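# Open the narrow cabinet's top drawer fully, others shut

## Task

Pull the uppermost drawer of the slim cabinet that has three drawers fully open and leave it open. Every other drawer anywhere in the room must be completely closed at the end. No cabinet may be moved noticeably from its spot. The robot must not fall or finish leaning over, or the task fails.

## Robot and tools

ROBOT. A Dexmate Vega: a three-wheeled mobile base, a Z-folding torso (thigh, shank, chest), a head with a camera and two seven-joint arms, each with a two-finger gripper and a wrist camera. From above it measures 0.70 m long and 0.63 m wide (0.91 m with arms folded); its front edge is 0.35 m ahead of the base origin. Nothing prevents tipping, and a fallen robot stays down.

FRAMES. All positions are in metres. Base frame: origin on the floor at the base's turning point (0.185 m behind the front axle), x forward, y left, z up. chest, left_hand and right_hand are printed in this frame. A hand point sits between the fingers, 0.033 m back from the closed tips; fingers point along its z, close along its y, and its back (where the camera is) faces -x. Printed hand positions can be off, more so when stretched far. Odometry frame: the base frame as it was at the scene's start; base_odometry counts wheel turns only, so slip reads as travel. Headings in rad, positive to the left.

TOOL move. Runs one action; with no action it only reports state and images. An action uses base, joints, or both (optionally with speeds or min_time_s), or target by itself. cameras picks images: head_camera, left_wrist_camera, right_wrist_camera or all; omitted or null gives all, [] gives none.
- base: exactly one key, each a relative offset from where the base last reported itself. translate_m (m, -2 to 2, + forward); strafe_m (m, -2 to 2, + left; heading may drift about 0.02 rad); rotate_rad (rad, -3.2 to 3.2, + counter-clockwise seen from above). Front wheels first steer toward a new direction (about 0.5 s, up to 1.1 s). A drive stops after 14 s at most.
- joints: absolute joint angles in rad, keyed by name, only the ones you want to move. Torso: torso_hip_rad 0 to 1.57, torso_knee_rad 0 to 3.141, torso_waist_rad -1.57 to 1.57 (chest forward lean = knee - hip - waist; torso joints in one action arrive together). Presets (hip, knee, waist): stand 0.469, 1.617, 1.048 (start); stand_high 0.78, 1.57, 0.44; lean_20 0.52, 1.05, 0.18; lean_45 0.52, 1.05, -0.26; low_lean_45 0, 0, -0.79. Arms: <side>_shoulder_pitch, _shoulder_yaw, _upper_arm_roll, _elbow, _forearm_roll, _wrist_pitch, _wrist_yaw, _gripper (each with suffix _rad). Left shoulder pitch + swings down; right shoulder pitch and right wrist pitch are mirrored (negative lowers). Elbow 0 is straight, negative bends up (-3.041 to 0.214). Gripper 0 to 0.785 per finger, 0 closed. Folded arm, in key order: left 1, 0.5, -0.6, -2.5, 0, -0.9, 0; right -1, -0.5, 0.6, -2.5, 0, 0.9, 0. Fold arms before going to low_lean_45. Head: head_pan_rad (+ left), head_tilt_rad, head_camera_tilt_rad (+ tips down); keep tilt at or below 0 and camera tilt within -1.1 to 0.9 when panning, or the head can strike the chest.
- target: one hand to an absolute pose in the base frame: side (left or right), x, y, z (m, -3 to 3), pitch_deg (-30 to 95; 90 fingers straight down, 0 level), heading_deg (0 fingers forward, + counter-clockwise), optional roll_deg (default 0, jaw line level; + clockwise viewed from behind the hand); heading and roll -360 to 360. line_only true demands a straight-line path or the call is refused. Robot must be still. Straight paths up to 45 cm; otherwise an arc that may swing the elbow wide or flip the hand. After "short (part of ...)", resend the same target.
- speeds: caps for this action: translate_m and strafe_m 0.04 to 0.3 m/s, rotate_rad 0.1 to 0.6 rad/s.
- min_time_s: 0.1 to 8 s, the shortest duration for arm and head motions.

TOOL wait: seconds 0 to 10, then returns state and images. TOOL zoom_image: camera plus region [x0, y0, x1, y1] in pixels (top-left origin, at most 504 by 504) of that camera's latest image. TOOL finished_scene: scene = the current scene number; ends the scene irreversibly, and the goal must then hold without the robot.

RESULTS. move reads done, or the worst status. base_status, joint_status, left_hand_status, right_hand_status: done; off_target (resting away from target, may still push); contact_stop (arm pushed at near-full torque about 0.6 s; the whole arm or torso group freezes); contact_stop_at_<key>; time_out; not_followed or "joint command not followed" (self-collision or arm-to-arm check blocked it; "pose unreachable" for targets); refused (with reason, nothing moved); reached (within 10 mm and 2 degrees) or short. A refused call cancels your later calls in the same reply. base_tilt gives forward and right lean in degrees (about 2 degrees of bias). turned_by_imu above 0.03 rad after a straight or sideways drive suggests a bump. A count near 0.000 means blocked or a front wheel cannot steer; try backing off or a small turn. The base does not stop at furniture.

AVOID. Arms hitting or squeezing each other, fingers included. Torque faults (arm halts 10 s) from forcing against furniture; motor overheating (MOTOR HOT near 65 °C, arm shut down at 80 °C) from holding strained poses. After any stop, move the arm clear first. Slamming drawers, hard bumps, dragging cabinets, and leaning far forward with arms out, which risks tipping. Unfolding arms near a cabinet can shove the robot backward.

Each tool is called after "Request:" as name(argument=value, ...) on one line, values as JSON.

## Session

Request:
move()

Scene clock: 0.00 s.
Joint torques (N m): no reading
Motor temperatures (°C): left_arm=[31 31 31 26 40 35 41] | right_arm=[30 27 33 31 36 36 33]
base_odometry: x=+0.000 y=+0.000 heading=+0.000
turned_by_wheels: +0.000
turned_by_imu: +0.000
base_tilt: forward=+0.0 right=+0.8
base_status: not commanded
joint_positions: torso_hip_rad=+0.469 torso_knee_rad=+1.617 torso_waist_rad=+1.048 left_shoulder_pitch_rad=+2.217 left_shoulder_yaw_rad=-0.014 left_upper_arm_roll_rad=-0.004 left_elbow_rad=-1.080 left_forearm_roll_rad=+0.010 left_wrist_pitch_rad=-0.495 left_wrist_yaw_rad=-0.006 left_gripper_rad=+0.005 right_shoulder_pitch_rad=-2.194 right_shoulder_yaw_rad=-0.002 right_upper_arm_roll_rad=+0.006 right_elbow_rad=-1.112 right_forearm_roll_rad=+0.018 right_wrist_pitch_rad=+0.493 right_wrist_yaw_rad=-0.008 right_gripper_rad=+0.005 head_pan_rad=+0.000 head_tilt_rad=+0.000 head_camera_tilt_rad=+0.000
joint_status: not commanded
chest: x=-0.0111 y=+0.0000 z=+1.4155 quat_wxyz=(+0.999, +0.000, +0.050, +0.000) (m; base frame)
left_hand: x=+0.1723 y=+0.2218 z=+0.5939 quat_wxyz=(+0.402, -0.001, +0.916, -0.004) pitch_deg=+42.6 heading_deg=-0.5 roll_deg=-0.7 back=up (m; base frame)
right_hand: x=+0.2084 y=-0.2404 z=+0.6102 quat_wxyz=(+0.427, +0.011, +0.904, -0.007) pitch_deg=+39.4 heading_deg=-1.6 roll_deg=-0.3 back=up (m; base frame)
pictures: head_camera, left_wrist_camera, right_wrist_camera

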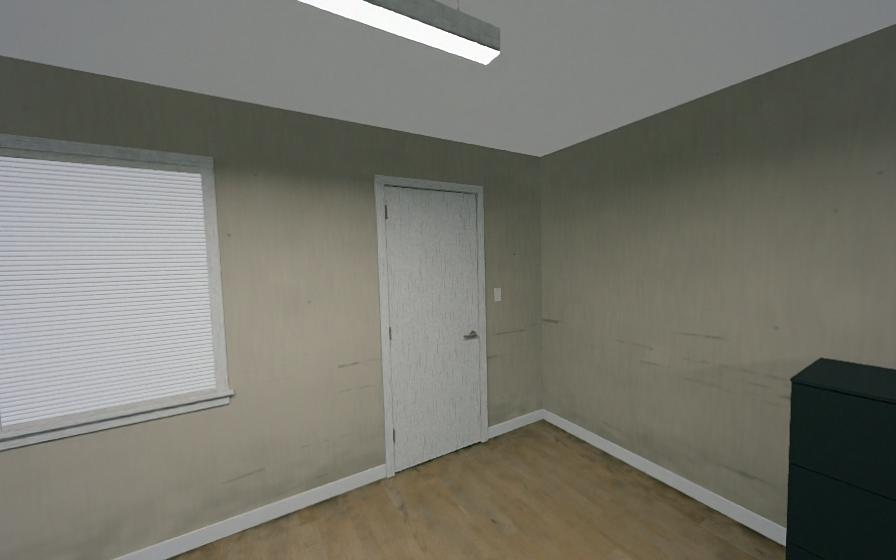

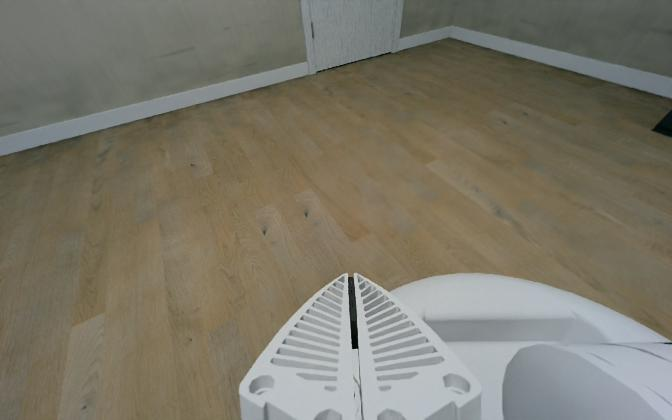

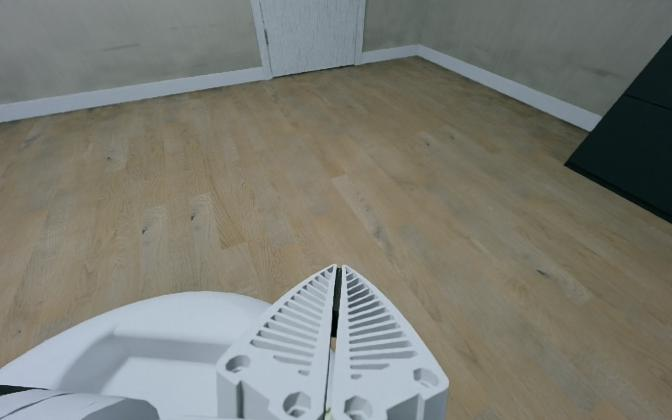

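Request:
move(joints={"head_pan_rad": -1.2, "head_camera_tilt_rad": 0.3}, cameras=["head_camera"])

Request:
move(joints={"head_pan_rad": -2.4, "head_camera_tilt_rad": 0.3}, cameras=["head_camera"])

Request:
move(joints={"head_pan_rad": 1.2, "head_camera_tilt_rad": 0.3}, cameras=["head_camera"])

Request:
move(joints={"head_pan_rad": 2.4, "head_camera_tilt_rad": 0.3}, cameras=["head_camera"])

Scene clock: 1.77 s.
Joint torques (N m): left_arm=[7.05 -0.56 -1.14 -1.42 0.09 -1.88 0.05] | right_arm=[-3.85 -1.67 0.6 -2.75 0.06 2.17 -0.07]
Motor temperatures (°C): left_arm=[31 31 31 26 40 35 41] | right_arm=[30 27 33 31 36 36 33]
move: done
base_odometry: x=+0.000 y=+0.000 heading=+0.000
turned_by_wheels: +0.000
turned_by_imu: +0.000
base_tilt: forward=+0.1 right=+0.7
base_status: not commanded
joint_positions: torso_hip_rad=+0.469 torso_knee_rad=+1.617 torso_waist_rad=+1.048 left_shoulder_pitch_rad=+2.217 left_shoulder_yaw_rad=-0.014 left_upper_arm_roll_rad=-0.004 left_elbow_rad=-1.080 left_forearm_roll_rad=+0.010 left_wrist_pitch_rad=-0.495 left_wrist_yaw_rad=-0.006 left_gripper_rad=+0.005 right_shoulder_pitch_rad=-2.194 right_shoulder_yaw_rad=-0.002 right_upper_arm_roll_rad=+0.006 right_elbow_rad=-1.112 right_forearm_roll_rad=+0.018 right_wrist_pitch_rad=+0.493 right_wrist_yaw_rad=-0.008 right_gripper_rad=+0.005 head_pan_rad=-1.200 head_tilt_rad=+0.000 head_camera_tilt_rad=+0.300
joint_status: all done
chest: x=-0.0111 y=+0.0000 z=+1.4155 quat_wxyz=(+0.999, +0.000, +0.050, +0.000) (m; base frame)
left_hand: x=+0.1724 y=+0.2218 z=+0.5939 quat_wxyz=(+0.402, -0.001, +0.916, -0.004) pitch_deg=+42.6 heading_deg=-0.5 roll_deg=-0.7 back=up (m; base frame)
right_hand: x=+0.2084 y=-0.2404 z=+0.6102 quat_wxyz=(+0.427, +0.011, +0.904, -0.007) pitch_deg=+39.4 heading_deg=-1.6 roll_deg=-0.3 back=up (m; base frame)
pictures: head_camera

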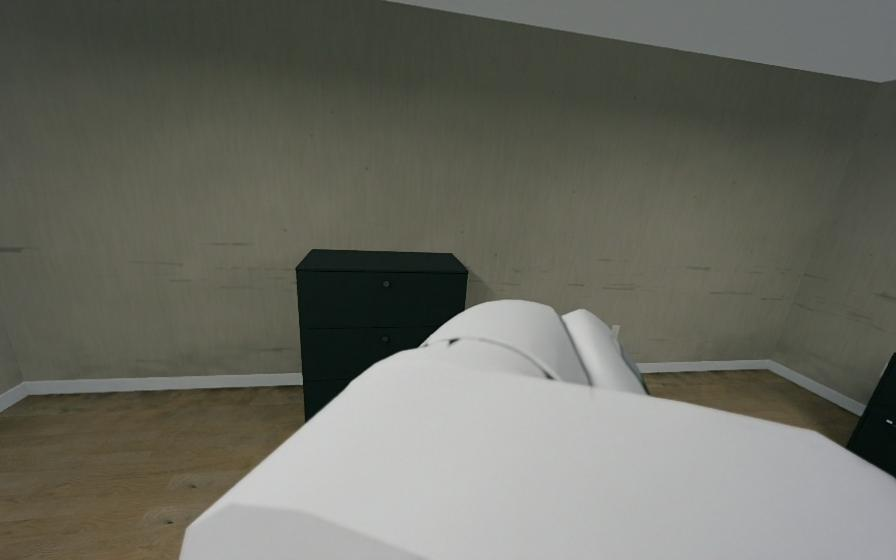

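Scene clock: 3.23 s.
Joint torques (N m): left_arm=[5.65 -0.83 -0.05 -1.78 0.14 -2.59 -0.02] | right_arm=[-3.49 -0.7 0.66 -2.47 0.24 2.45 -0.16]
Motor temperatures (°C): left_arm=[31 31 31 26 40 35 41] | right_arm=[30 27 33 31 36 37 33]
move: done
base_odometry: x=+0.000 y=+0.000 heading=+0.000
turned_by_wheels: +0.000
turned_by_imu: +0.000
base_tilt: forward=+0.1 right=+0.7
base_status: not commanded
joint_positions: torso_hip_rad=+0.469 torso_knee_rad=+1.617 torso_waist_rad=+1.048 left_shoulder_pitch_rad=+2.217 left_shoulder_yaw_rad=-0.014 left_upper_arm_roll_rad=-0.004 left_elbow_rad=-1.080 left_forearm_roll_rad=+0.010 left_wrist_pitch_rad=-0.495 left_wrist_yaw_rad=-0.006 left_gripper_rad=+0.005 right_shoulder_pitch_rad=-2.194 right_shoulder_yaw_rad=-0.002 right_upper_arm_roll_rad=+0.006 right_elbow_rad=-1.112 right_forearm_roll_rad=+0.018 right_wrist_pitch_rad=+0.493 right_wrist_yaw_rad=-0.008 right_gripper_rad=+0.005 head_pan_rad=-2.400 head_tilt_rad=+0.000 head_camera_tilt_rad=+0.300
joint_status: all done
chest: x=-0.0111 y=+0.0000 z=+1.4155 quat_wxyz=(+0.999, +0.000, +0.050, +0.000) (m; base frame)
left_hand: x=+0.1724 y=+0.2218 z=+0.5939 quat_wxyz=(+0.402, -0.001, +0.916, -0.004) pitch_deg=+42.6 heading_deg=-0.5 roll_deg=-0.7 back=up (m; base frame)
right_hand: x=+0.2084 y=-0.2404 z=+0.6102 quat_wxyz=(+0.427, +0.011, +0.904, -0.007) pitch_deg=+39.4 heading_deg=-1.6 roll_deg=-0.3 back=up (m; base frame)
pictures: head_camera

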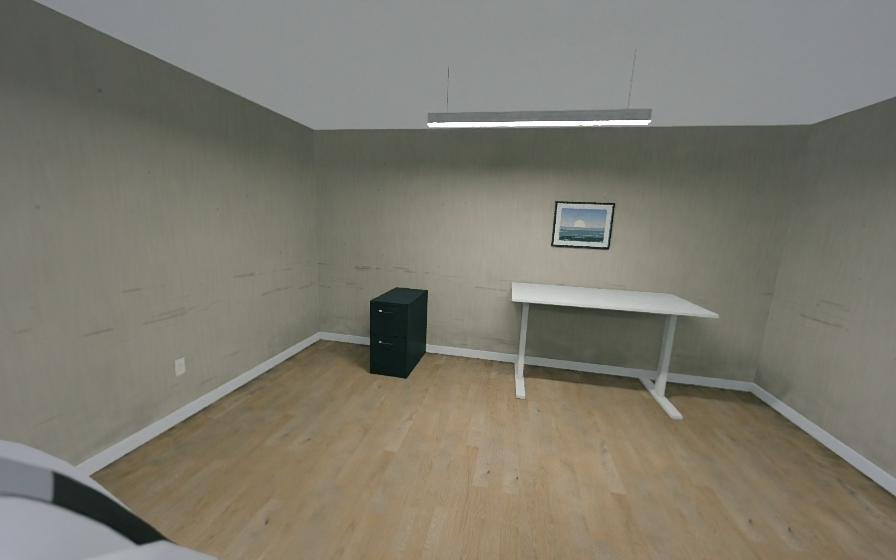

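Scene clock: 6.30 s.
Joint torques (N m): left_arm=[5.75 0.74 -0.77 -2.16 0.02 -1.7 -0.17] | right_arm=[-3.44 -0.36 0.68 -3.49 0.27 2.74 0.01]
Motor temperatures (°C): left_arm=[31 31 31 26 40 35 41] | right_arm=[30 27 33 31 36 37 33]
move: done
base_odometry: x=+0.000 y=+0.000 heading=+0.000
turned_by_wheels: +0.000
turned_by_imu: +0.000
base_tilt: forward=+0.0 right=+0.7
base_status: not commanded
joint_positions: torso_hip_rad=+0.469 torso_knee_rad=+1.617 torso_waist_rad=+1.048 left_shoulder_pitch_rad=+2.217 left_shoulder_yaw_rad=-0.014 left_upper_arm_roll_rad=-0.004 left_elbow_rad=-1.080 left_forearm_roll_rad=+0.010 left_wrist_pitch_rad=-0.495 left_wrist_yaw_rad=-0.006 left_gripper_rad=+0.005 right_shoulder_pitch_rad=-2.194 right_shoulder_yaw_rad=-0.002 right_upper_arm_roll_rad=+0.006 right_elbow_rad=-1.112 right_forearm_roll_rad=+0.018 right_wrist_pitch_rad=+0.493 right_wrist_yaw_rad=-0.008 right_gripper_rad=+0.005 head_pan_rad=+1.200 head_tilt_rad=+0.000 head_camera_tilt_rad=+0.300
joint_status: all done
chest: x=-0.0111 y=+0.0000 z=+1.4155 quat_wxyz=(+0.999, +0.000, +0.050, +0.000) (m; base frame)
left_hand: x=+0.1724 y=+0.2218 z=+0.5939 quat_wxyz=(+0.402, -0.001, +0.916, -0.004) pitch_deg=+42.6 heading_deg=-0.5 roll_deg=-0.7 back=up (m; base frame)
right_hand: x=+0.2084 y=-0.2404 z=+0.6102 quat_wxyz=(+0.427, +0.011, +0.904, -0.007) pitch_deg=+39.4 heading_deg=-1.6 roll_deg=-0.3 back=up (m; base frame)
pictures: head_camera

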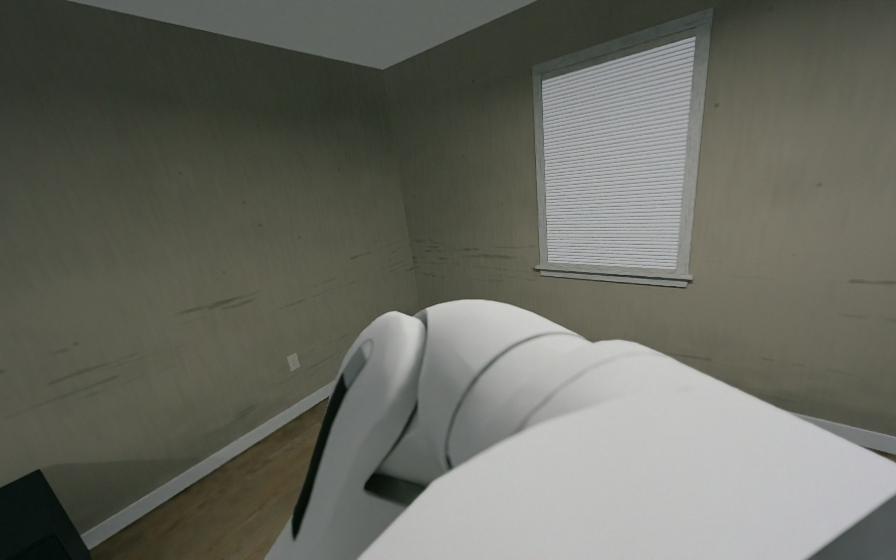

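Scene clock: 7.77 s.
Joint torques (N m): left_arm=[5.51 1.34 -1.28 -4.06 0.09 -2.27 -0.26] | right_arm=[-4.46 -0.27 0.58 -2.14 0.05 2.22 0.03]
Motor temperatures (°C): left_arm=[31 31 31 26 40 35 41] | right_arm=[30 27 33 31 36 37 33]
move: done
base_odometry: x=+0.000 y=+0.000 heading=+0.000
turned_by_wheels: +0.000
turned_by_imu: +0.000
base_tilt: forward=+0.1 right=+0.7
base_status: not commanded
joint_positions: torso_hip_rad=+0.469 torso_knee_rad=+1.617 torso_waist_rad=+1.048 left_shoulder_pitch_rad=+2.217 left_shoulder_yaw_rad=-0.014 left_upper_arm_roll_rad=-0.004 left_elbow_rad=-1.080 left_forearm_roll_rad=+0.010 left_wrist_pitch_rad=-0.495 left_wrist_yaw_rad=-0.006 left_gripper_rad=+0.005 right_shoulder_pitch_rad=-2.194 right_shoulder_yaw_rad=-0.002 right_upper_arm_roll_rad=+0.006 right_elbow_rad=-1.112 right_forearm_roll_rad=+0.018 right_wrist_pitch_rad=+0.493 right_wrist_yaw_rad=-0.008 right_gripper_rad=+0.005 head_pan_rad=+2.400 head_tilt_rad=+0.000 head_camera_tilt_rad=+0.300
joint_status: all done
chest: x=-0.0111 y=+0.0000 z=+1.4155 quat_wxyz=(+0.999, +0.000, +0.050, +0.000) (m; base frame)
left_hand: x=+0.1724 y=+0.2218 z=+0.5939 quat_wxyz=(+0.402, -0.001, +0.916, -0.004) pitch_deg=+42.6 heading_deg=-0.5 roll_deg=-0.7 back=up (m; base frame)
right_hand: x=+0.2084 y=-0.2404 z=+0.6102 quat_wxyz=(+0.427, +0.011, +0.904, -0.007) pitch_deg=+39.4 heading_deg=-1.6 roll_deg=-0.3 back=up (m; base frame)
pictures: head_camera

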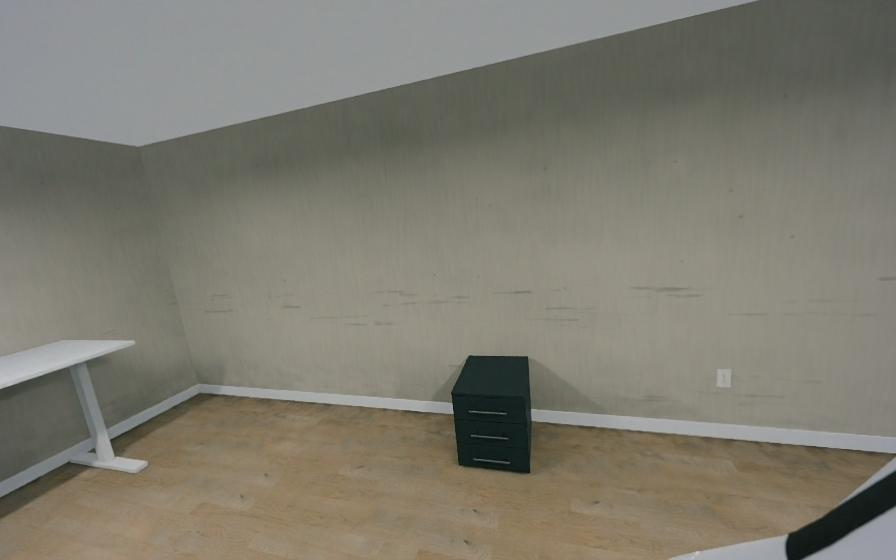

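Request:
zoom_image(camera="head_camera", region=[410, 330, 580, 490])

Scaled by 2.965 from the camera's 896x560 image, which has a finer 960x600 frame.

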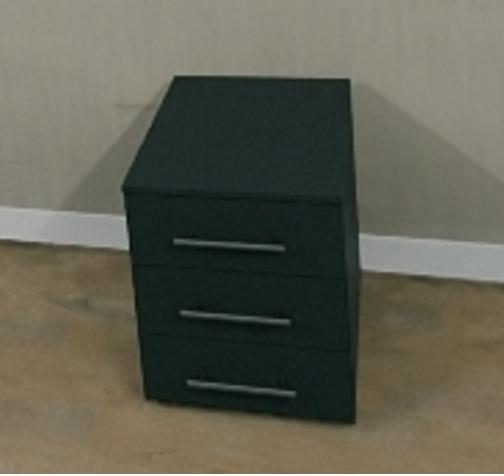

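Request:
move(base={"rotate_rad": 2.1}, joints={"head_pan_rad": 0.0, "head_camera_tilt_rad": 0.4}, cameras=["head_camera"])

Scene clock: 14.37 s.
Joint torques (N m): left_arm=[7.23 0.66 -1.03 -2.42 -0.02 -2.16 0.04] | right_arm=[-3.39 -0.91 0.09 -1.51 0.04 2.58 -0.07]
Motor temperatures (°C): left_arm=[31 31 31 26 40 35 41] | right_arm=[30 27 33 31 36 37 33]
move: done
base_odometry: x=+0.003 y=-0.001 heading=+2.106
turned_by_wheels: +2.106
turned_by_imu: +2.095
base_tilt: forward=+0.0 right=+0.8
base_status: done
joint_positions: torso_hip_rad=+0.469 torso_knee_rad=+1.617 torso_waist_rad=+1.048 left_shoulder_pitch_rad=+2.217 left_shoulder_yaw_rad=-0.014 left_upper_arm_roll_rad=-0.004 left_elbow_rad=-1.080 left_forearm_roll_rad=+0.010 left_wrist_pitch_rad=-0.495 left_wrist_yaw_rad=-0.006 left_gripper_rad=+0.005 right_shoulder_pitch_rad=-2.194 right_shoulder_yaw_rad=-0.002 right_upper_arm_roll_rad=+0.006 right_elbow_rad=-1.112 right_forearm_roll_rad=+0.018 right_wrist_pitch_rad=+0.493 right_wrist_yaw_rad=-0.008 right_gripper_rad=+0.005 head_pan_rad=+0.000 head_tilt_rad=+0.000 head_camera_tilt_rad=+0.400
joint_status: all done
chest: x=-0.0111 y=+0.0000 z=+1.4155 quat_wxyz=(+0.999, +0.000, +0.050, +0.000) (m; base frame)
left_hand: x=+0.1724 y=+0.2218 z=+0.5939 quat_wxyz=(+0.402, -0.001, +0.916, -0.004) pitch_deg=+42.6 heading_deg=-0.5 roll_deg=-0.7 back=up (m; base frame)
right_hand: x=+0.2084 y=-0.2404 z=+0.6102 quat_wxyz=(+0.427, +0.011, +0.904, -0.007) pitch_deg=+39.4 heading_deg=-1.6 roll_deg=-0.3 back=up (m; base frame)
pictures: head_camera

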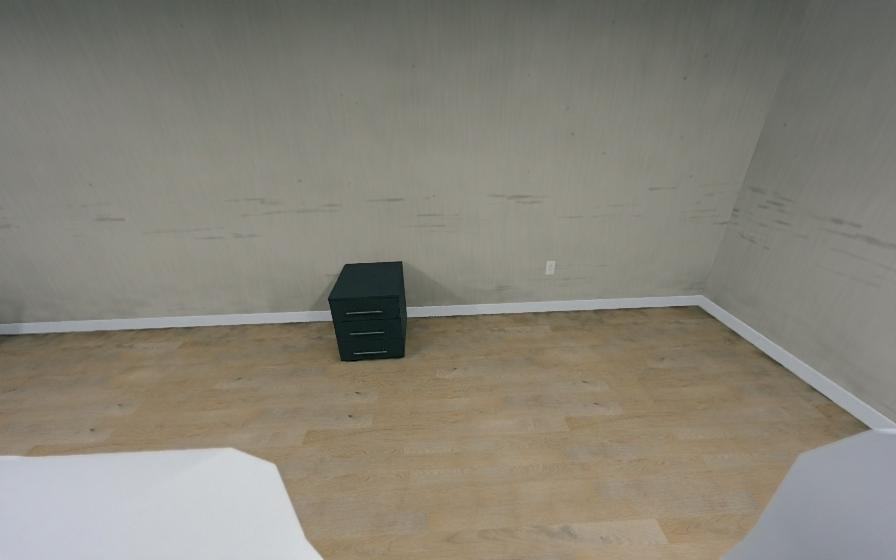

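Request:
move(base={"rotate_rad": 0.1}, cameras=[])

Request:
move(base={"strafe_m": 0.2}, cameras=["head_camera"])

Scene clock: 16.47 s.
Joint torques (N m): left_arm=[6.61 -0.13 -1.2 -3.19 0.32 -1.78 0.13] | right_arm=[-4.24 -0.44 0.48 -1.86 0.07 2.29 -0.1]
Motor temperatures (°C): left_arm=[31 31 31 26 40 35 41] | right_arm=[30 27 33 31 36 37 33]
move: done
base_odometry: x=+0.003 y=-0.001 heading=+2.206
turned_by_wheels: +0.100
turned_by_imu: +0.099
base_tilt: forward=+0.0 right=+0.7
base_status: done
joint_positions: torso_hip_rad=+0.469 torso_knee_rad=+1.617 torso_waist_rad=+1.048 left_shoulder_pitch_rad=+2.217 left_shoulder_yaw_rad=-0.014 left_upper_arm_roll_rad=-0.004 left_elbow_rad=-1.080 left_forearm_roll_rad=+0.010 left_wrist_pitch_rad=-0.495 left_wrist_yaw_rad=-0.006 left_gripper_rad=+0.005 right_shoulder_pitch_rad=-2.194 right_shoulder_yaw_rad=-0.002 right_upper_arm_roll_rad=+0.006 right_elbow_rad=-1.112 right_forearm_roll_rad=+0.018 right_wrist_pitch_rad=+0.493 right_wrist_yaw_rad=-0.008 right_gripper_rad=+0.005 head_pan_rad=+0.000 head_tilt_rad=+0.000 head_camera_tilt_rad=+0.400
joint_status: not commanded
chest: x=-0.0111 y=+0.0000 z=+1.4155 quat_wxyz=(+0.999, +0.000, +0.050, +0.000) (m; base frame)
left_hand: x=+0.1724 y=+0.2218 z=+0.5939 quat_wxyz=(+0.402, -0.001, +0.916, -0.004) pitch_deg=+42.6 heading_deg=-0.5 roll_deg=-0.7 back=up (m; base frame)
right_hand: x=+0.2084 y=-0.2404 z=+0.6102 quat_wxyz=(+0.427, +0.011, +0.904, -0.007) pitch_deg=+39.4 heading_deg=-1.6 roll_deg=-0.3 back=up (m; base frame)
pictures: none
No camera images: "cameras" was empty.

Scene clock: 18.87 s.
Joint torques (N m): left_arm=[5.64 -0.8 -0.57 -1.47 0.1 -2.41 -0.24] | right_arm=[-2.05 -1.56 0.65 -1.84 0.15 2.42 0.06]
Motor temperatures (°C): left_arm=[31 31 31 26 40 35 41] | right_arm=[30 27 33 31 36 37 33]
move: done
base_odometry: x=-0.157 y=-0.120 heading=+2.211
turned_by_wheels: +0.005
turned_by_imu: +0.002
base_tilt: forward=+0.1 right=+0.7
base_status: done
joint_positions: torso_hip_rad=+0.469 torso_knee_rad=+1.617 torso_waist_rad=+1.048 left_shoulder_pitch_rad=+2.217 left_shoulder_yaw_rad=-0.014 left_upper_arm_roll_rad=-0.004 left_elbow_rad=-1.080 left_forearm_roll_rad=+0.010 left_wrist_pitch_rad=-0.495 left_wrist_yaw_rad=-0.006 left_gripper_rad=+0.005 right_shoulder_pitch_rad=-2.194 right_shoulder_yaw_rad=-0.002 right_upper_arm_roll_rad=+0.006 right_elbow_rad=-1.112 right_forearm_roll_rad=+0.018 right_wrist_pitch_rad=+0.493 right_wrist_yaw_rad=-0.008 right_gripper_rad=+0.005 head_pan_rad=+0.000 head_tilt_rad=+0.000 head_camera_tilt_rad=+0.400
joint_status: not commanded
chest: x=-0.0111 y=+0.0000 z=+1.4155 quat_wxyz=(+0.999, +0.000, +0.050, +0.000) (m; base frame)
left_hand: x=+0.1724 y=+0.2218 z=+0.5939 quat_wxyz=(+0.402, -0.001, +0.916, -0.004) pitch_deg=+42.6 heading_deg=-0.5 roll_deg=-0.7 back=up (m; base frame)
right_hand: x=+0.2084 y=-0.2404 z=+0.6102 quat_wxyz=(+0.427, +0.011, +0.904, -0.007) pitch_deg=+39.4 heading_deg=-1.6 roll_deg=-0.3 back=up (m; base frame)
pictures: head_camera

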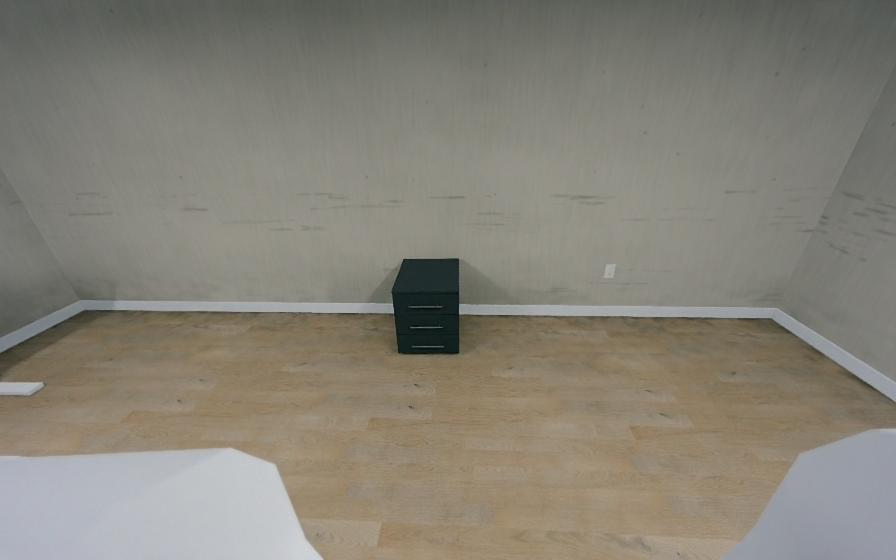

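Request:
move(base={"translate_m": 0.6}, joints={"head_camera_tilt_rad": 0.5}, cameras=["head_camera"])

Request:
move(target={"side": "left", "x": 0.55, "y": 0.25, "z": 0.85, "pitch_deg": 0, "heading_deg": 0, "roll_deg": 90}, cameras=["head_camera", "left_wrist_camera"])

Scene clock: 23.67 s.
Joint torques (N m): left_arm=[5.02 0.26 -0.87 -2.73 0.01 -2.86 0.08] | right_arm=[-4.11 -1.2 0.84 -3.13 0.1 2.76 -0.12]
Motor temperatures (°C): left_arm=[31 31 31 26 40 35 41] | right_arm=[30 27 33 31 36 37 33]
move: done
base_odometry: x=-0.516 y=+0.361 heading=+2.210
turned_by_wheels: -0.001
turned_by_imu: -0.002
base_tilt: forward=+0.0 right=+0.8
base_status: done
joint_positions: torso_hip_rad=+0.469 torso_knee_rad=+1.617 torso_waist_rad=+1.048 left_shoulder_pitch_rad=+2.217 left_shoulder_yaw_rad=-0.014 left_upper_arm_roll_rad=-0.004 left_elbow_rad=-1.080 left_forearm_roll_rad=+0.010 left_wrist_pitch_rad=-0.495 left_wrist_yaw_rad=-0.006 left_gripper_rad=+0.005 right_shoulder_pitch_rad=-2.194 right_shoulder_yaw_rad=-0.002 right_upper_arm_roll_rad=+0.006 right_elbow_rad=-1.112 right_forearm_roll_rad=+0.018 right_wrist_pitch_rad=+0.493 right_wrist_yaw_rad=-0.008 right_gripper_rad=+0.005 head_pan_rad=+0.000 head_tilt_rad=+0.000 head_camera_tilt_rad=+0.500
joint_status: all done
chest: x=-0.0111 y=+0.0000 z=+1.4155 quat_wxyz=(+0.999, +0.000, +0.050, +0.000) (m; base frame)
left_hand: x=+0.1724 y=+0.2218 z=+0.5939 quat_wxyz=(+0.402, -0.001, +0.916, -0.004) pitch_deg=+42.6 heading_deg=-0.5 roll_deg=-0.7 back=up (m; base frame)
right_hand: x=+0.2085 y=-0.2404 z=+0.6101 quat_wxyz=(+0.427, +0.011, +0.904, -0.007) pitch_deg=+39.4 heading_deg=-1.6 roll_deg=-0.3 back=up (m; base frame)
pictures: head_camera

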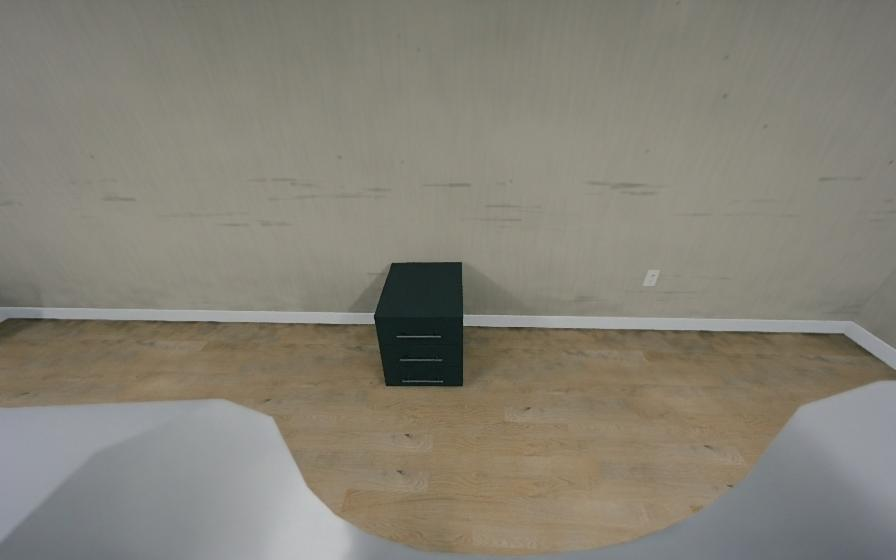

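Scene clock: 23.97 s.
Joint torques (N m): left_arm=[5.85 -0.91 -0.8 -2.95 0.01 -1.65 -0.13] | right_arm=[-5.3 -0.52 0.84 -2.97 0.09 2.17 -0.01]
Motor temperatures (°C): left_arm=[31 31 31 26 40 35 41] | right_arm=[30 27 33 31 36 37 33]
move: refused
base_odometry: x=-0.516 y=+0.361 heading=+2.210
turned_by_wheels: +0.000
turned_by_imu: +0.000
base_tilt: forward=+0.1 right=+0.8
base_status: not commanded
joint_positions: torso_hip_rad=+0.469 torso_knee_rad=+1.617 torso_waist_rad=+1.048 left_shoulder_pitch_rad=+2.217 left_shoulder_yaw_rad=-0.014 left_upper_arm_roll_rad=-0.004 left_elbow_rad=-1.080 left_forearm_roll_rad=+0.010 left_wrist_pitch_rad=-0.495 left_wrist_yaw_rad=-0.006 left_gripper_rad=+0.005 right_shoulder_pitch_rad=-2.194 right_shoulder_yaw_rad=-0.002 right_upper_arm_roll_rad=+0.006 right_elbow_rad=-1.112 right_forearm_roll_rad=+0.018 right_wrist_pitch_rad=+0.493 right_wrist_yaw_rad=-0.008 right_gripper_rad=+0.005 head_pan_rad=+0.000 head_tilt_rad=+0.000 head_camera_tilt_rad=+0.500
joint_status: not commanded
chest: x=-0.0111 y=+0.0000 z=+1.4155 quat_wxyz=(+0.999, +0.000, +0.050, +0.000) (m; base frame)
left_hand: x=+0.1724 y=+0.2218 z=+0.5939 quat_wxyz=(+0.402, -0.001, +0.916, -0.004) pitch_deg=+42.6 heading_deg=-0.5 roll_deg=-0.7 back=up (m; base frame)
left_hand_status: refused: the arm stands too near the robot already: the left finger within 1.6 cm of the torso (limit 2.0). Nothing moved. Move it clear with "joints".
right_hand: x=+0.2085 y=-0.2404 z=+0.6101 quat_wxyz=(+0.427, +0.011, +0.904, -0.007) pitch_deg=+39.4 heading_deg=-1.6 roll_deg=-0.3 back=up (m; base frame)
pictures: head_camera, left_wrist_camera

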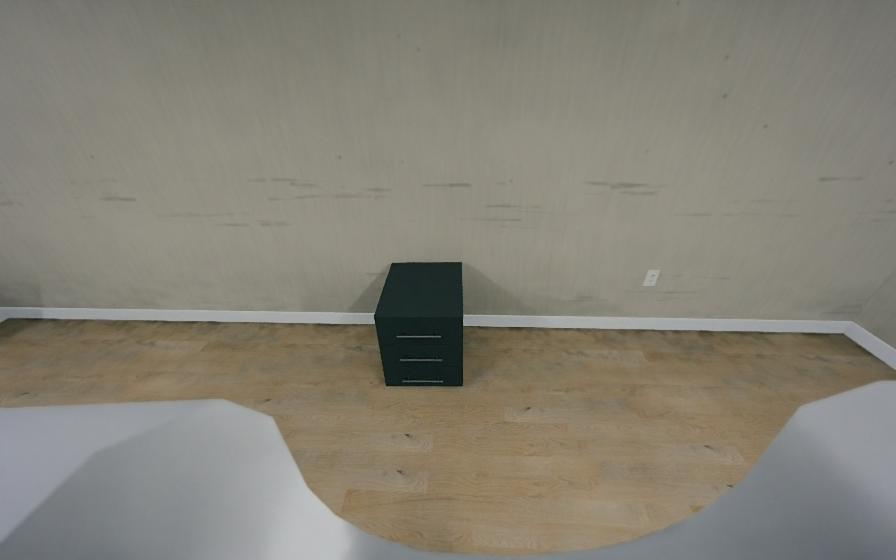

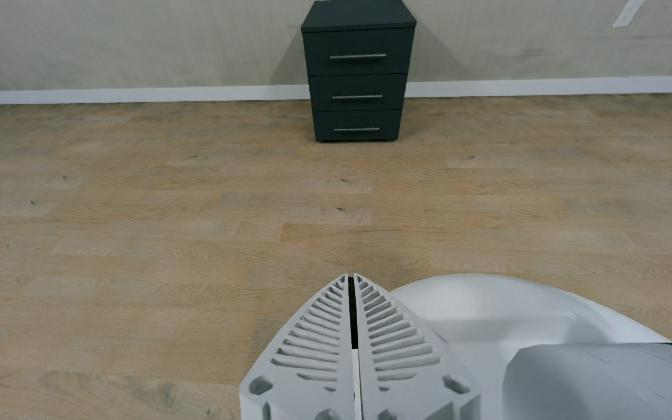

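Request:
move(joints={"left_shoulder_yaw_rad": 0.25, "left_elbow_rad": -1.7, "right_shoulder_yaw_rad": -0.25, "right_elbow_rad": -1.7, "left_wrist_pitch_rad": 0.0, "right_wrist_pitch_rad": 0.0}, cameras=["left_wrist_camera"])

Request:
move(joints={"torso_hip_rad": 0.35, "torso_knee_rad": 1.1, "torso_waist_rad": 0.65}, cameras=["head_camera", "left_wrist_camera"])

Scene clock: 27.73 s.
Joint torques (N m): left_arm=[0.2 5.13 -3.46 -6.7 0.14 -2.48 0.02] | right_arm=[0.36 -4.85 2.61 -6.34 0.13 2.35 -0.26]
Motor temperatures (°C): left_arm=[31 31 31 26 40 35 41] | right_arm=[30 27 33 31 36 37 33]
move: done
base_odometry: x=-0.516 y=+0.361 heading=+2.210
turned_by_wheels: +0.000
turned_by_imu: +0.000
base_tilt: forward=+0.0 right=+0.8
base_status: not commanded
joint_positions: torso_hip_rad=+0.469 torso_knee_rad=+1.617 torso_waist_rad=+1.048 left_shoulder_pitch_rad=+2.217 left_shoulder_yaw_rad=+0.248 left_upper_arm_roll_rad=-0.004 left_elbow_rad=-1.696 left_forearm_roll_rad=+0.010 left_wrist_pitch_rad=-0.003 left_wrist_yaw_rad=-0.006 left_gripper_rad=+0.005 right_shoulder_pitch_rad=-2.194 right_shoulder_yaw_rad=-0.248 right_upper_arm_roll_rad=+0.006 right_elbow_rad=-1.697 right_forearm_roll_rad=+0.018 right_wrist_pitch_rad=+0.003 right_wrist_yaw_rad=-0.008 right_gripper_rad=+0.005 head_pan_rad=+0.000 head_tilt_rad=+0.000 head_camera_tilt_rad=+0.500
joint_status: all done
chest: x=-0.0111 y=+0.0000 z=+1.4155 quat_wxyz=(+0.999, +0.000, +0.050, +0.000) (m; base frame)
left_hand: x=+0.3551 y=+0.2870 z=+0.7174 quat_wxyz=(+0.455, +0.121, +0.881, +0.044) pitch_deg=+35.7 heading_deg=-2.3 roll_deg=+13.3 back=up (m; base frame)
right_hand: x=+0.3727 y=-0.2930 z=+0.7276 quat_wxyz=(+0.466, -0.105, +0.877, -0.046) pitch_deg=+34.1 heading_deg=+1.3 roll_deg=-12.4 back=up (m; base frame)
pictures: left_wrist_camera

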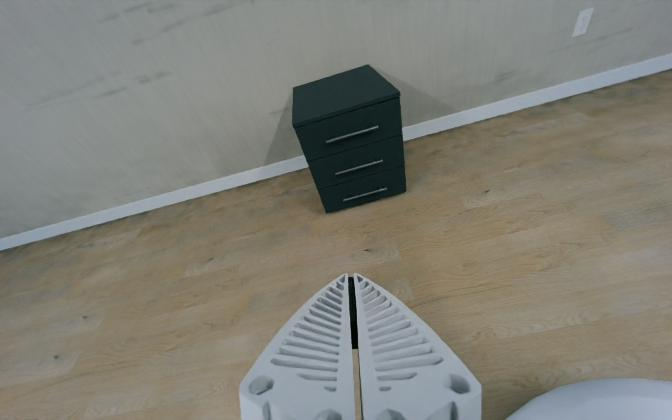

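Scene clock: 30.93 s.
Joint torques (N m): left_arm=[0.53 5.43 -3.16 -6.15 0.12 -2.82 0.02] | right_arm=[1.9 -3.62 2.33 -7.04 0.15 2.02 -0.44]
Motor temperatures (°C): left_arm=[31 31 31 26 40 35 41] | right_arm=[30 27 33 31 36 37 33]
move: done
base_odometry: x=-0.516 y=+0.361 heading=+2.210
turned_by_wheels: +0.000
turned_by_imu: +0.000
base_tilt: forward=+0.0 right=+0.8
base_status: not commanded
joint_positions: torso_hip_rad=+0.350 torso_knee_rad=+1.100 torso_waist_rad=+0.650 left_shoulder_pitch_rad=+2.217 left_shoulder_yaw_rad=+0.250 left_upper_arm_roll_rad=-0.004 left_elbow_rad=-1.700 left_forearm_roll_rad=+0.010 left_wrist_pitch_rad=+0.000 left_wrist_yaw_rad=-0.006 left_gripper_rad=+0.005 right_shoulder_pitch_rad=-2.194 right_shoulder_yaw_rad=-0.250 right_upper_arm_roll_rad=+0.006 right_elbow_rad=-1.700 right_forearm_roll_rad=+0.018 right_wrist_pitch_rad=+0.000 right_wrist_yaw_rad=-0.008 right_gripper_rad=+0.005 head_pan_rad=+0.000 head_tilt_rad=+0.000 head_camera_tilt_rad=+0.500
joint_status: all done
chest: x=-0.1368 y=+0.0000 z=+1.3138 quat_wxyz=(+0.999, +0.000, +0.050, +0.000) (m; base frame)
left_hand: x=+0.2303 y=+0.2871 z=+0.6168 quat_wxyz=(+0.455, +0.122, +0.881, +0.044) pitch_deg=+35.6 heading_deg=-2.4 roll_deg=+13.4 back=up (m; base frame)
right_hand: x=+0.2477 y=-0.2931 z=+0.6267 quat_wxyz=(+0.467, -0.106, +0.877, -0.046) pitch_deg=+34.1 heading_deg=+1.3 roll_deg=-12.5 back=up (m; base frame)
pictures: head_camera, left_wrist_camera

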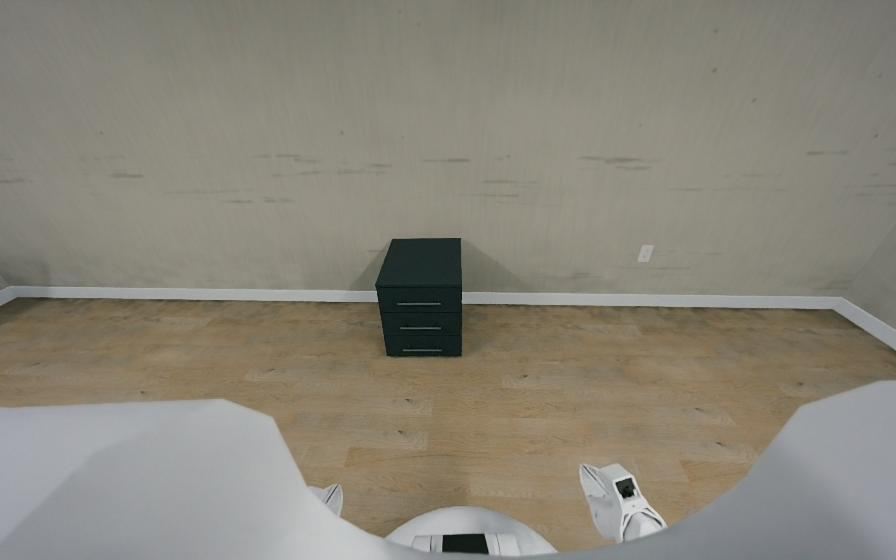

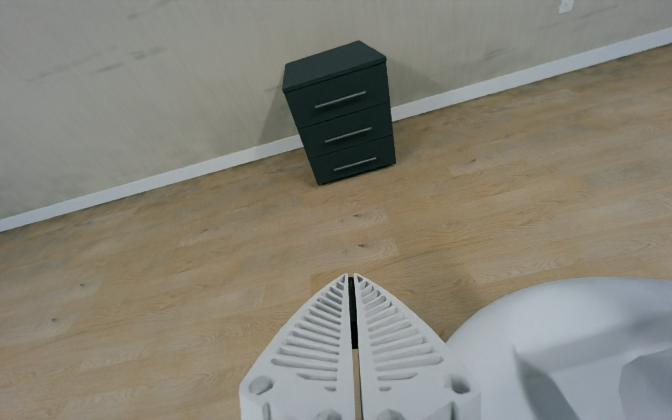

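Request:
move(target={"side": "left", "x": 0.55, "y": 0.2, "z": 0.5, "pitch_deg": 0, "heading_deg": 0, "roll_deg": 90}, cameras=["head_camera", "left_wrist_camera"])

Scene clock: 33.03 s.
Joint torques (N m): left_arm=[-0.98 4.4 -3.01 -6.93 0.06 -2.03 0.14] | right_arm=[0.76 -5.36 2.7 -6.85 0.19 2.3 -0.21]
Motor temperatures (°C): left_arm=[31 31 31 26 40 35 41] | right_arm=[30 27 33 31 36 37 33]
move: refused
base_odometry: x=-0.516 y=+0.361 heading=+2.210
turned_by_wheels: +0.000
turned_by_imu: +0.000
base_tilt: forward=+0.1 right=+0.8
base_status: not commanded
joint_positions: torso_hip_rad=+0.350 torso_knee_rad=+1.100 torso_waist_rad=+0.650 left_shoulder_pitch_rad=+2.217 left_shoulder_yaw_rad=+0.250 left_upper_arm_roll_rad=-0.004 left_elbow_rad=-1.700 left_forearm_roll_rad=+0.010 left_wrist_pitch_rad=+0.000 left_wrist_yaw_rad=-0.006 left_gripper_rad=+0.005 right_shoulder_pitch_rad=-2.194 right_shoulder_yaw_rad=-0.250 right_upper_arm_roll_rad=+0.006 right_elbow_rad=-1.700 right_forearm_roll_rad=+0.018 right_wrist_pitch_rad=+0.000 right_wrist_yaw_rad=-0.008 right_gripper_rad=+0.005 head_pan_rad=+0.000 head_tilt_rad=+0.000 head_camera_tilt_rad=+0.500
joint_status: not commanded
chest: x=-0.1368 y=+0.0000 z=+1.3138 quat_wxyz=(+0.999, +0.000, +0.050, +0.000) (m; base frame)
left_hand: x=+0.2303 y=+0.2871 z=+0.6168 quat_wxyz=(+0.455, +0.122, +0.881, +0.044) pitch_deg=+35.6 heading_deg=-2.4 roll_deg=+13.4 back=up (m; base frame)
left_hand_status: refused: no posture of the arm gets there (out of reach): the closest leaves the hand 19.8 cm and 4 deg from the pose. Nothing moved.
right_hand: x=+0.2477 y=-0.2931 z=+0.6267 quat_wxyz=(+0.467, -0.106, +0.877, -0.046) pitch_deg=+34.1 heading_deg=+1.3 roll_deg=-12.5 back=up (m; base frame)
pictures: head_camera, left_wrist_camera

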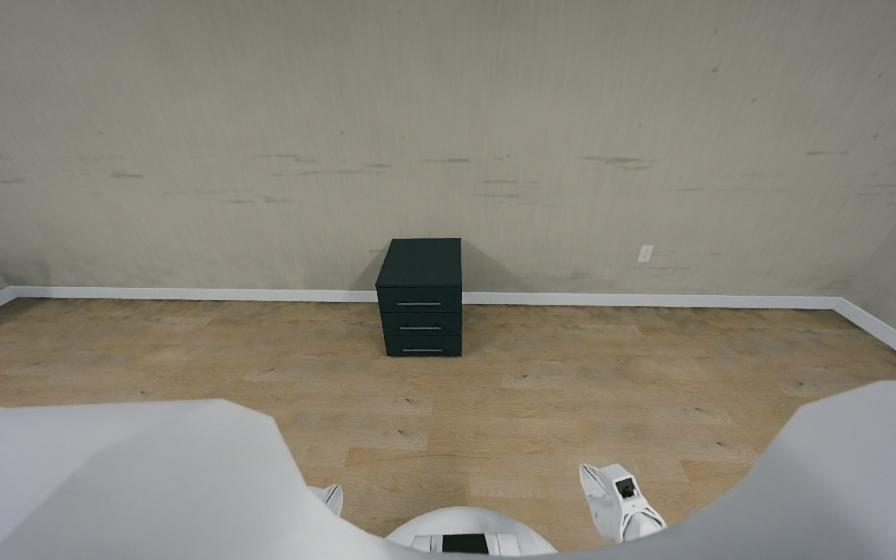

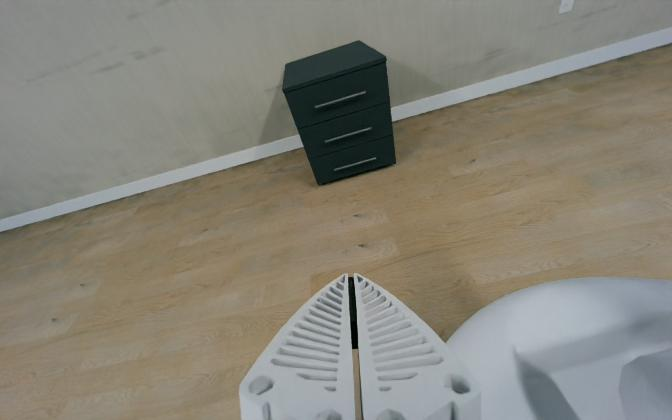

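Request:
move(joints={"left_shoulder_pitch_rad": 1.2, "right_shoulder_pitch_rad": -1.2}, cameras=[])

Request:
move(joints={"torso_hip_rad": 0.52, "torso_knee_rad": 1.05, "torso_waist_rad": -0.26, "head_camera_tilt_rad": -0.2}, cameras=["head_camera", "left_wrist_camera"])

Scene clock: 38.37 s.
Joint torques (N m): left_arm=[-28.43 6.6 -4.71 -7.98 0.2 -2.37 0.11] | right_arm=[33.01 -6.28 3.03 -8.48 0.06 2.42 -0.54]
Motor temperatures (°C): left_arm=[31 31 31 26 40 35 41] | right_arm=[30 27 33 32 36 37 33]
move: done
base_odometry: x=-0.516 y=+0.361 heading=+2.210
turned_by_wheels: +0.000
turned_by_imu: +0.000
base_tilt: forward=+0.0 right=+0.7
base_status: not commanded
joint_positions: torso_hip_rad=+0.350 torso_knee_rad=+1.100 torso_waist_rad=+0.650 left_shoulder_pitch_rad=+1.204 left_shoulder_yaw_rad=+0.250 left_upper_arm_roll_rad=-0.004 left_elbow_rad=-1.700 left_forearm_roll_rad=+0.010 left_wrist_pitch_rad=+0.000 left_wrist_yaw_rad=-0.006 left_gripper_rad=+0.005 right_shoulder_pitch_rad=-1.204 right_shoulder_yaw_rad=-0.250 right_upper_arm_roll_rad=+0.006 right_elbow_rad=-1.700 right_forearm_roll_rad=+0.018 right_wrist_pitch_rad=+0.000 right_wrist_yaw_rad=-0.008 right_gripper_rad=+0.005 head_pan_rad=+0.000 head_tilt_rad=+0.000 head_camera_tilt_rad=+0.500
joint_status: all done
chest: x=-0.1368 y=+0.0000 z=+1.3138 quat_wxyz=(+0.999, +0.000, +0.050, +0.000) (m; base frame)
left_hand: x=+0.6490 y=+0.2871 z=+1.2566 quat_wxyz=(+0.825, +0.085, +0.550, +0.098) pitch_deg=-22.4 heading_deg=-2.1 roll_deg=+15.6 back=up (m; base frame)
right_hand: x=+0.6486 y=-0.2931 z=+1.2583 quat_wxyz=(+0.827, -0.071, +0.550, -0.091) pitch_deg=-22.6 heading_deg=+1.1 roll_deg=-13.7 back=up (m; base frame)
pictures: none
No camera images: "cameras" was empty.

Scene clock: 43.03 s.
Joint torques (N m): left_arm=[-13.52 4.58 -4.27 -7.65 -0.1 -2.53 0.19] | right_arm=[19.86 -4.14 3.34 -7.29 0.13 2.56 -0.44]
Motor temperatures (°C): left_arm=[31 31 31 26 40 35 41] | right_arm=[30 27 33 32 36 37 33]
move: done
base_odometry: x=-0.516 y=+0.361 heading=+2.210
turned_by_wheels: +0.000
turned_by_imu: +0.000
base_tilt: forward=+0.1 right=+0.8
base_status: not commanded
joint_positions: torso_hip_rad=+0.520 torso_knee_rad=+1.050 torso_waist_rad=-0.260 left_shoulder_pitch_rad=+1.200 left_shoulder_yaw_rad=+0.250 left_upper_arm_roll_rad=-0.004 left_elbow_rad=-1.700 left_forearm_roll_rad=+0.010 left_wrist_pitch_rad=+0.000 left_wrist_yaw_rad=-0.006 left_gripper_rad=+0.005 right_shoulder_pitch_rad=-1.200 right_shoulder_yaw_rad=-0.250 right_upper_arm_roll_rad=+0.006 right_elbow_rad=-1.700 right_forearm_roll_rad=+0.018 right_wrist_pitch_rad=+0.000 right_wrist_yaw_rad=-0.008 right_gripper_rad=+0.005 head_pan_rad=+0.000 head_tilt_rad=+0.000 head_camera_tilt_rad=-0.200
joint_status: all done
chest: x=+0.0408 y=+0.0000 z=+1.2164 quat_wxyz=(+0.923, +0.000, +0.385, +0.000) (m; base frame)
left_hand: x=+0.6124 y=+0.2871 z=+0.6741 quat_wxyz=(+0.592, +0.113, +0.795, +0.063) pitch_deg=+16.9 heading_deg=-2.0 roll_deg=+14.2 back=up (m; base frame)
right_hand: x=+0.6128 y=-0.2931 z=+0.6754 quat_wxyz=(+0.594, -0.098, +0.796, -0.061) pitch_deg=+16.7 heading_deg=+1.1 roll_deg=-12.9 back=up (m; base frame)
pictures: head_camera, left_wrist_camera

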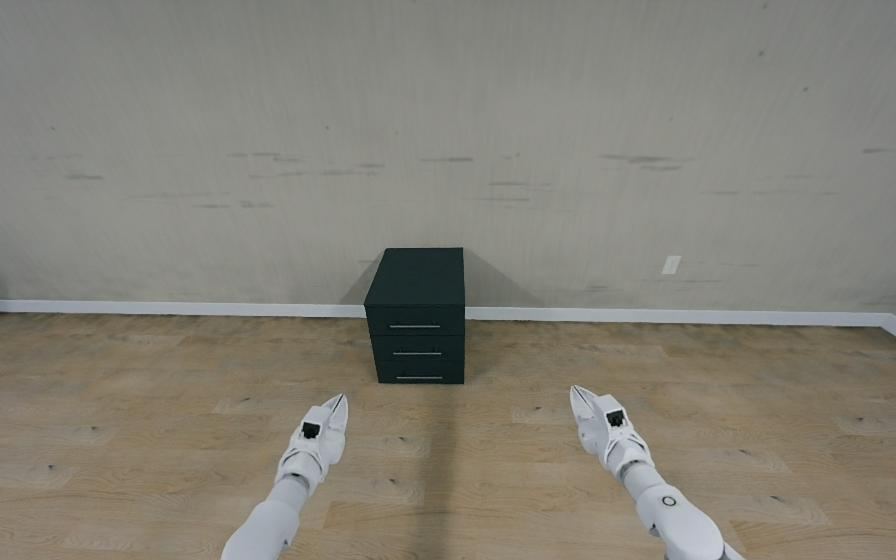

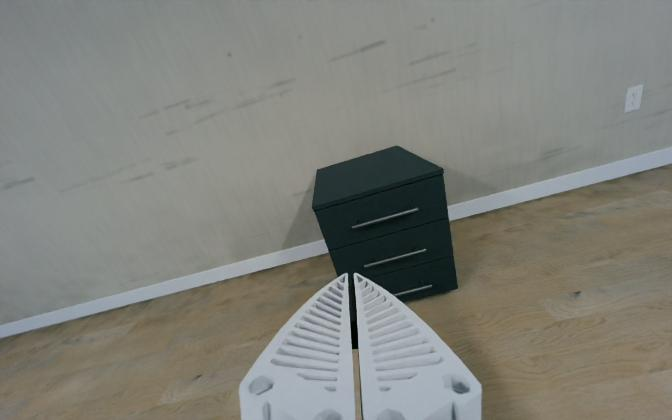

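Request:
move(joints={"torso_hip_rad": 0.32, "torso_knee_rad": 0.75, "torso_waist_rad": -0.47, "head_camera_tilt_rad": -0.3}, cameras=["head_camera", "left_wrist_camera"])

Scene clock: 47.20 s.
Joint torques (N m): left_arm=[-11.05 5.9 -3.96 -6.96 0.1 -2.45 0.13] | right_arm=[16.93 -4.79 3.22 -8.71 0.13 3.08 -0.34]
Motor temperatures (°C): left_arm=[31 31 31 26 40 35 41] | right_arm=[30 27 33 32 36 37 33]
move: done
base_odometry: x=-0.516 y=+0.361 heading=+2.210
turned_by_wheels: +0.000
turned_by_imu: +0.000
base_tilt: forward=+0.1 right=+0.7
base_status: not commanded
joint_positions: torso_hip_rad=+0.320 torso_knee_rad=+0.750 torso_waist_rad=-0.470 left_shoulder_pitch_rad=+1.200 left_shoulder_yaw_rad=+0.250 left_upper_arm_roll_rad=-0.004 left_elbow_rad=-1.700 left_forearm_roll_rad=+0.010 left_wrist_pitch_rad=+0.000 left_wrist_yaw_rad=-0.006 left_gripper_rad=+0.005 right_shoulder_pitch_rad=-1.200 right_shoulder_yaw_rad=-0.250 right_upper_arm_roll_rad=+0.006 right_elbow_rad=-1.700 right_forearm_roll_rad=+0.018 right_wrist_pitch_rad=+0.000 right_wrist_yaw_rad=-0.008 right_gripper_rad=+0.005 head_pan_rad=+0.000 head_tilt_rad=+0.000 head_camera_tilt_rad=-0.300
joint_status: all done
chest: x=+0.0978 y=+0.0000 z=+1.0870 quat_wxyz=(+0.900, +0.000, +0.435, +0.000) (m; base frame)
left_hand: x=+0.6065 y=+0.2871 z=+0.4853 quat_wxyz=(+0.548, +0.117, +0.827, +0.057) pitch_deg=+23.2 heading_deg=-2.1 roll_deg=+14.0 back=up (m; base frame)
right_hand: x=+0.6071 y=-0.2931 z=+0.4865 quat_wxyz=(+0.549, -0.101, +0.828, -0.056) pitch_deg=+23.0 heading_deg=+1.1 roll_deg=-12.8 back=up (m; base frame)
pictures: head_camera, left_wrist_camera

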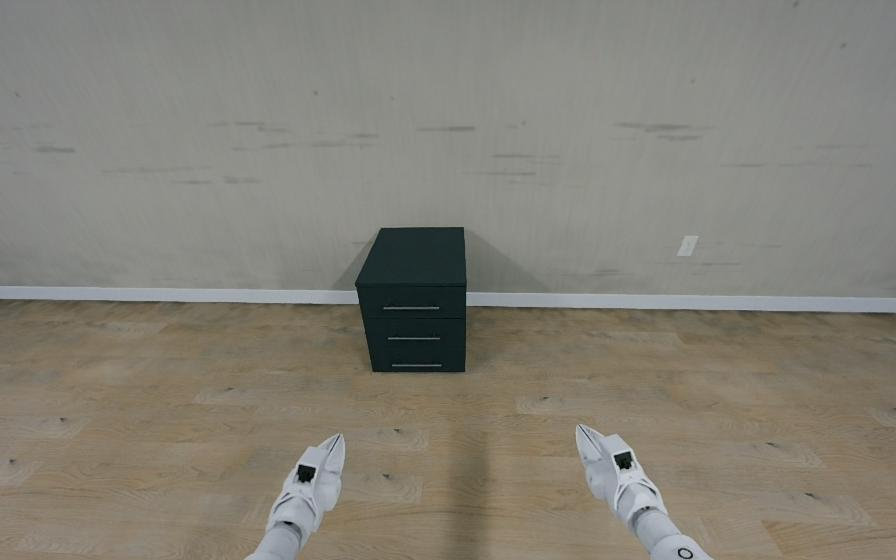

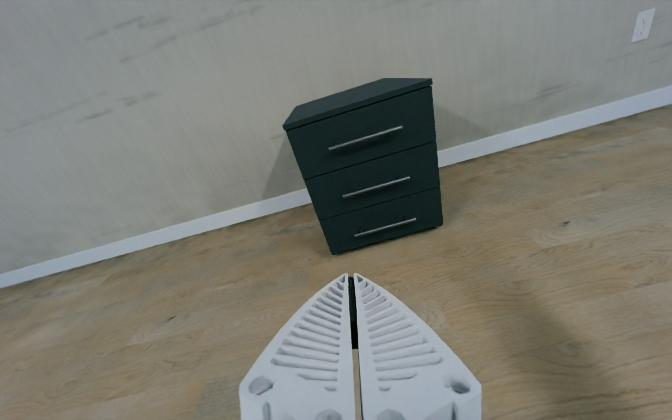

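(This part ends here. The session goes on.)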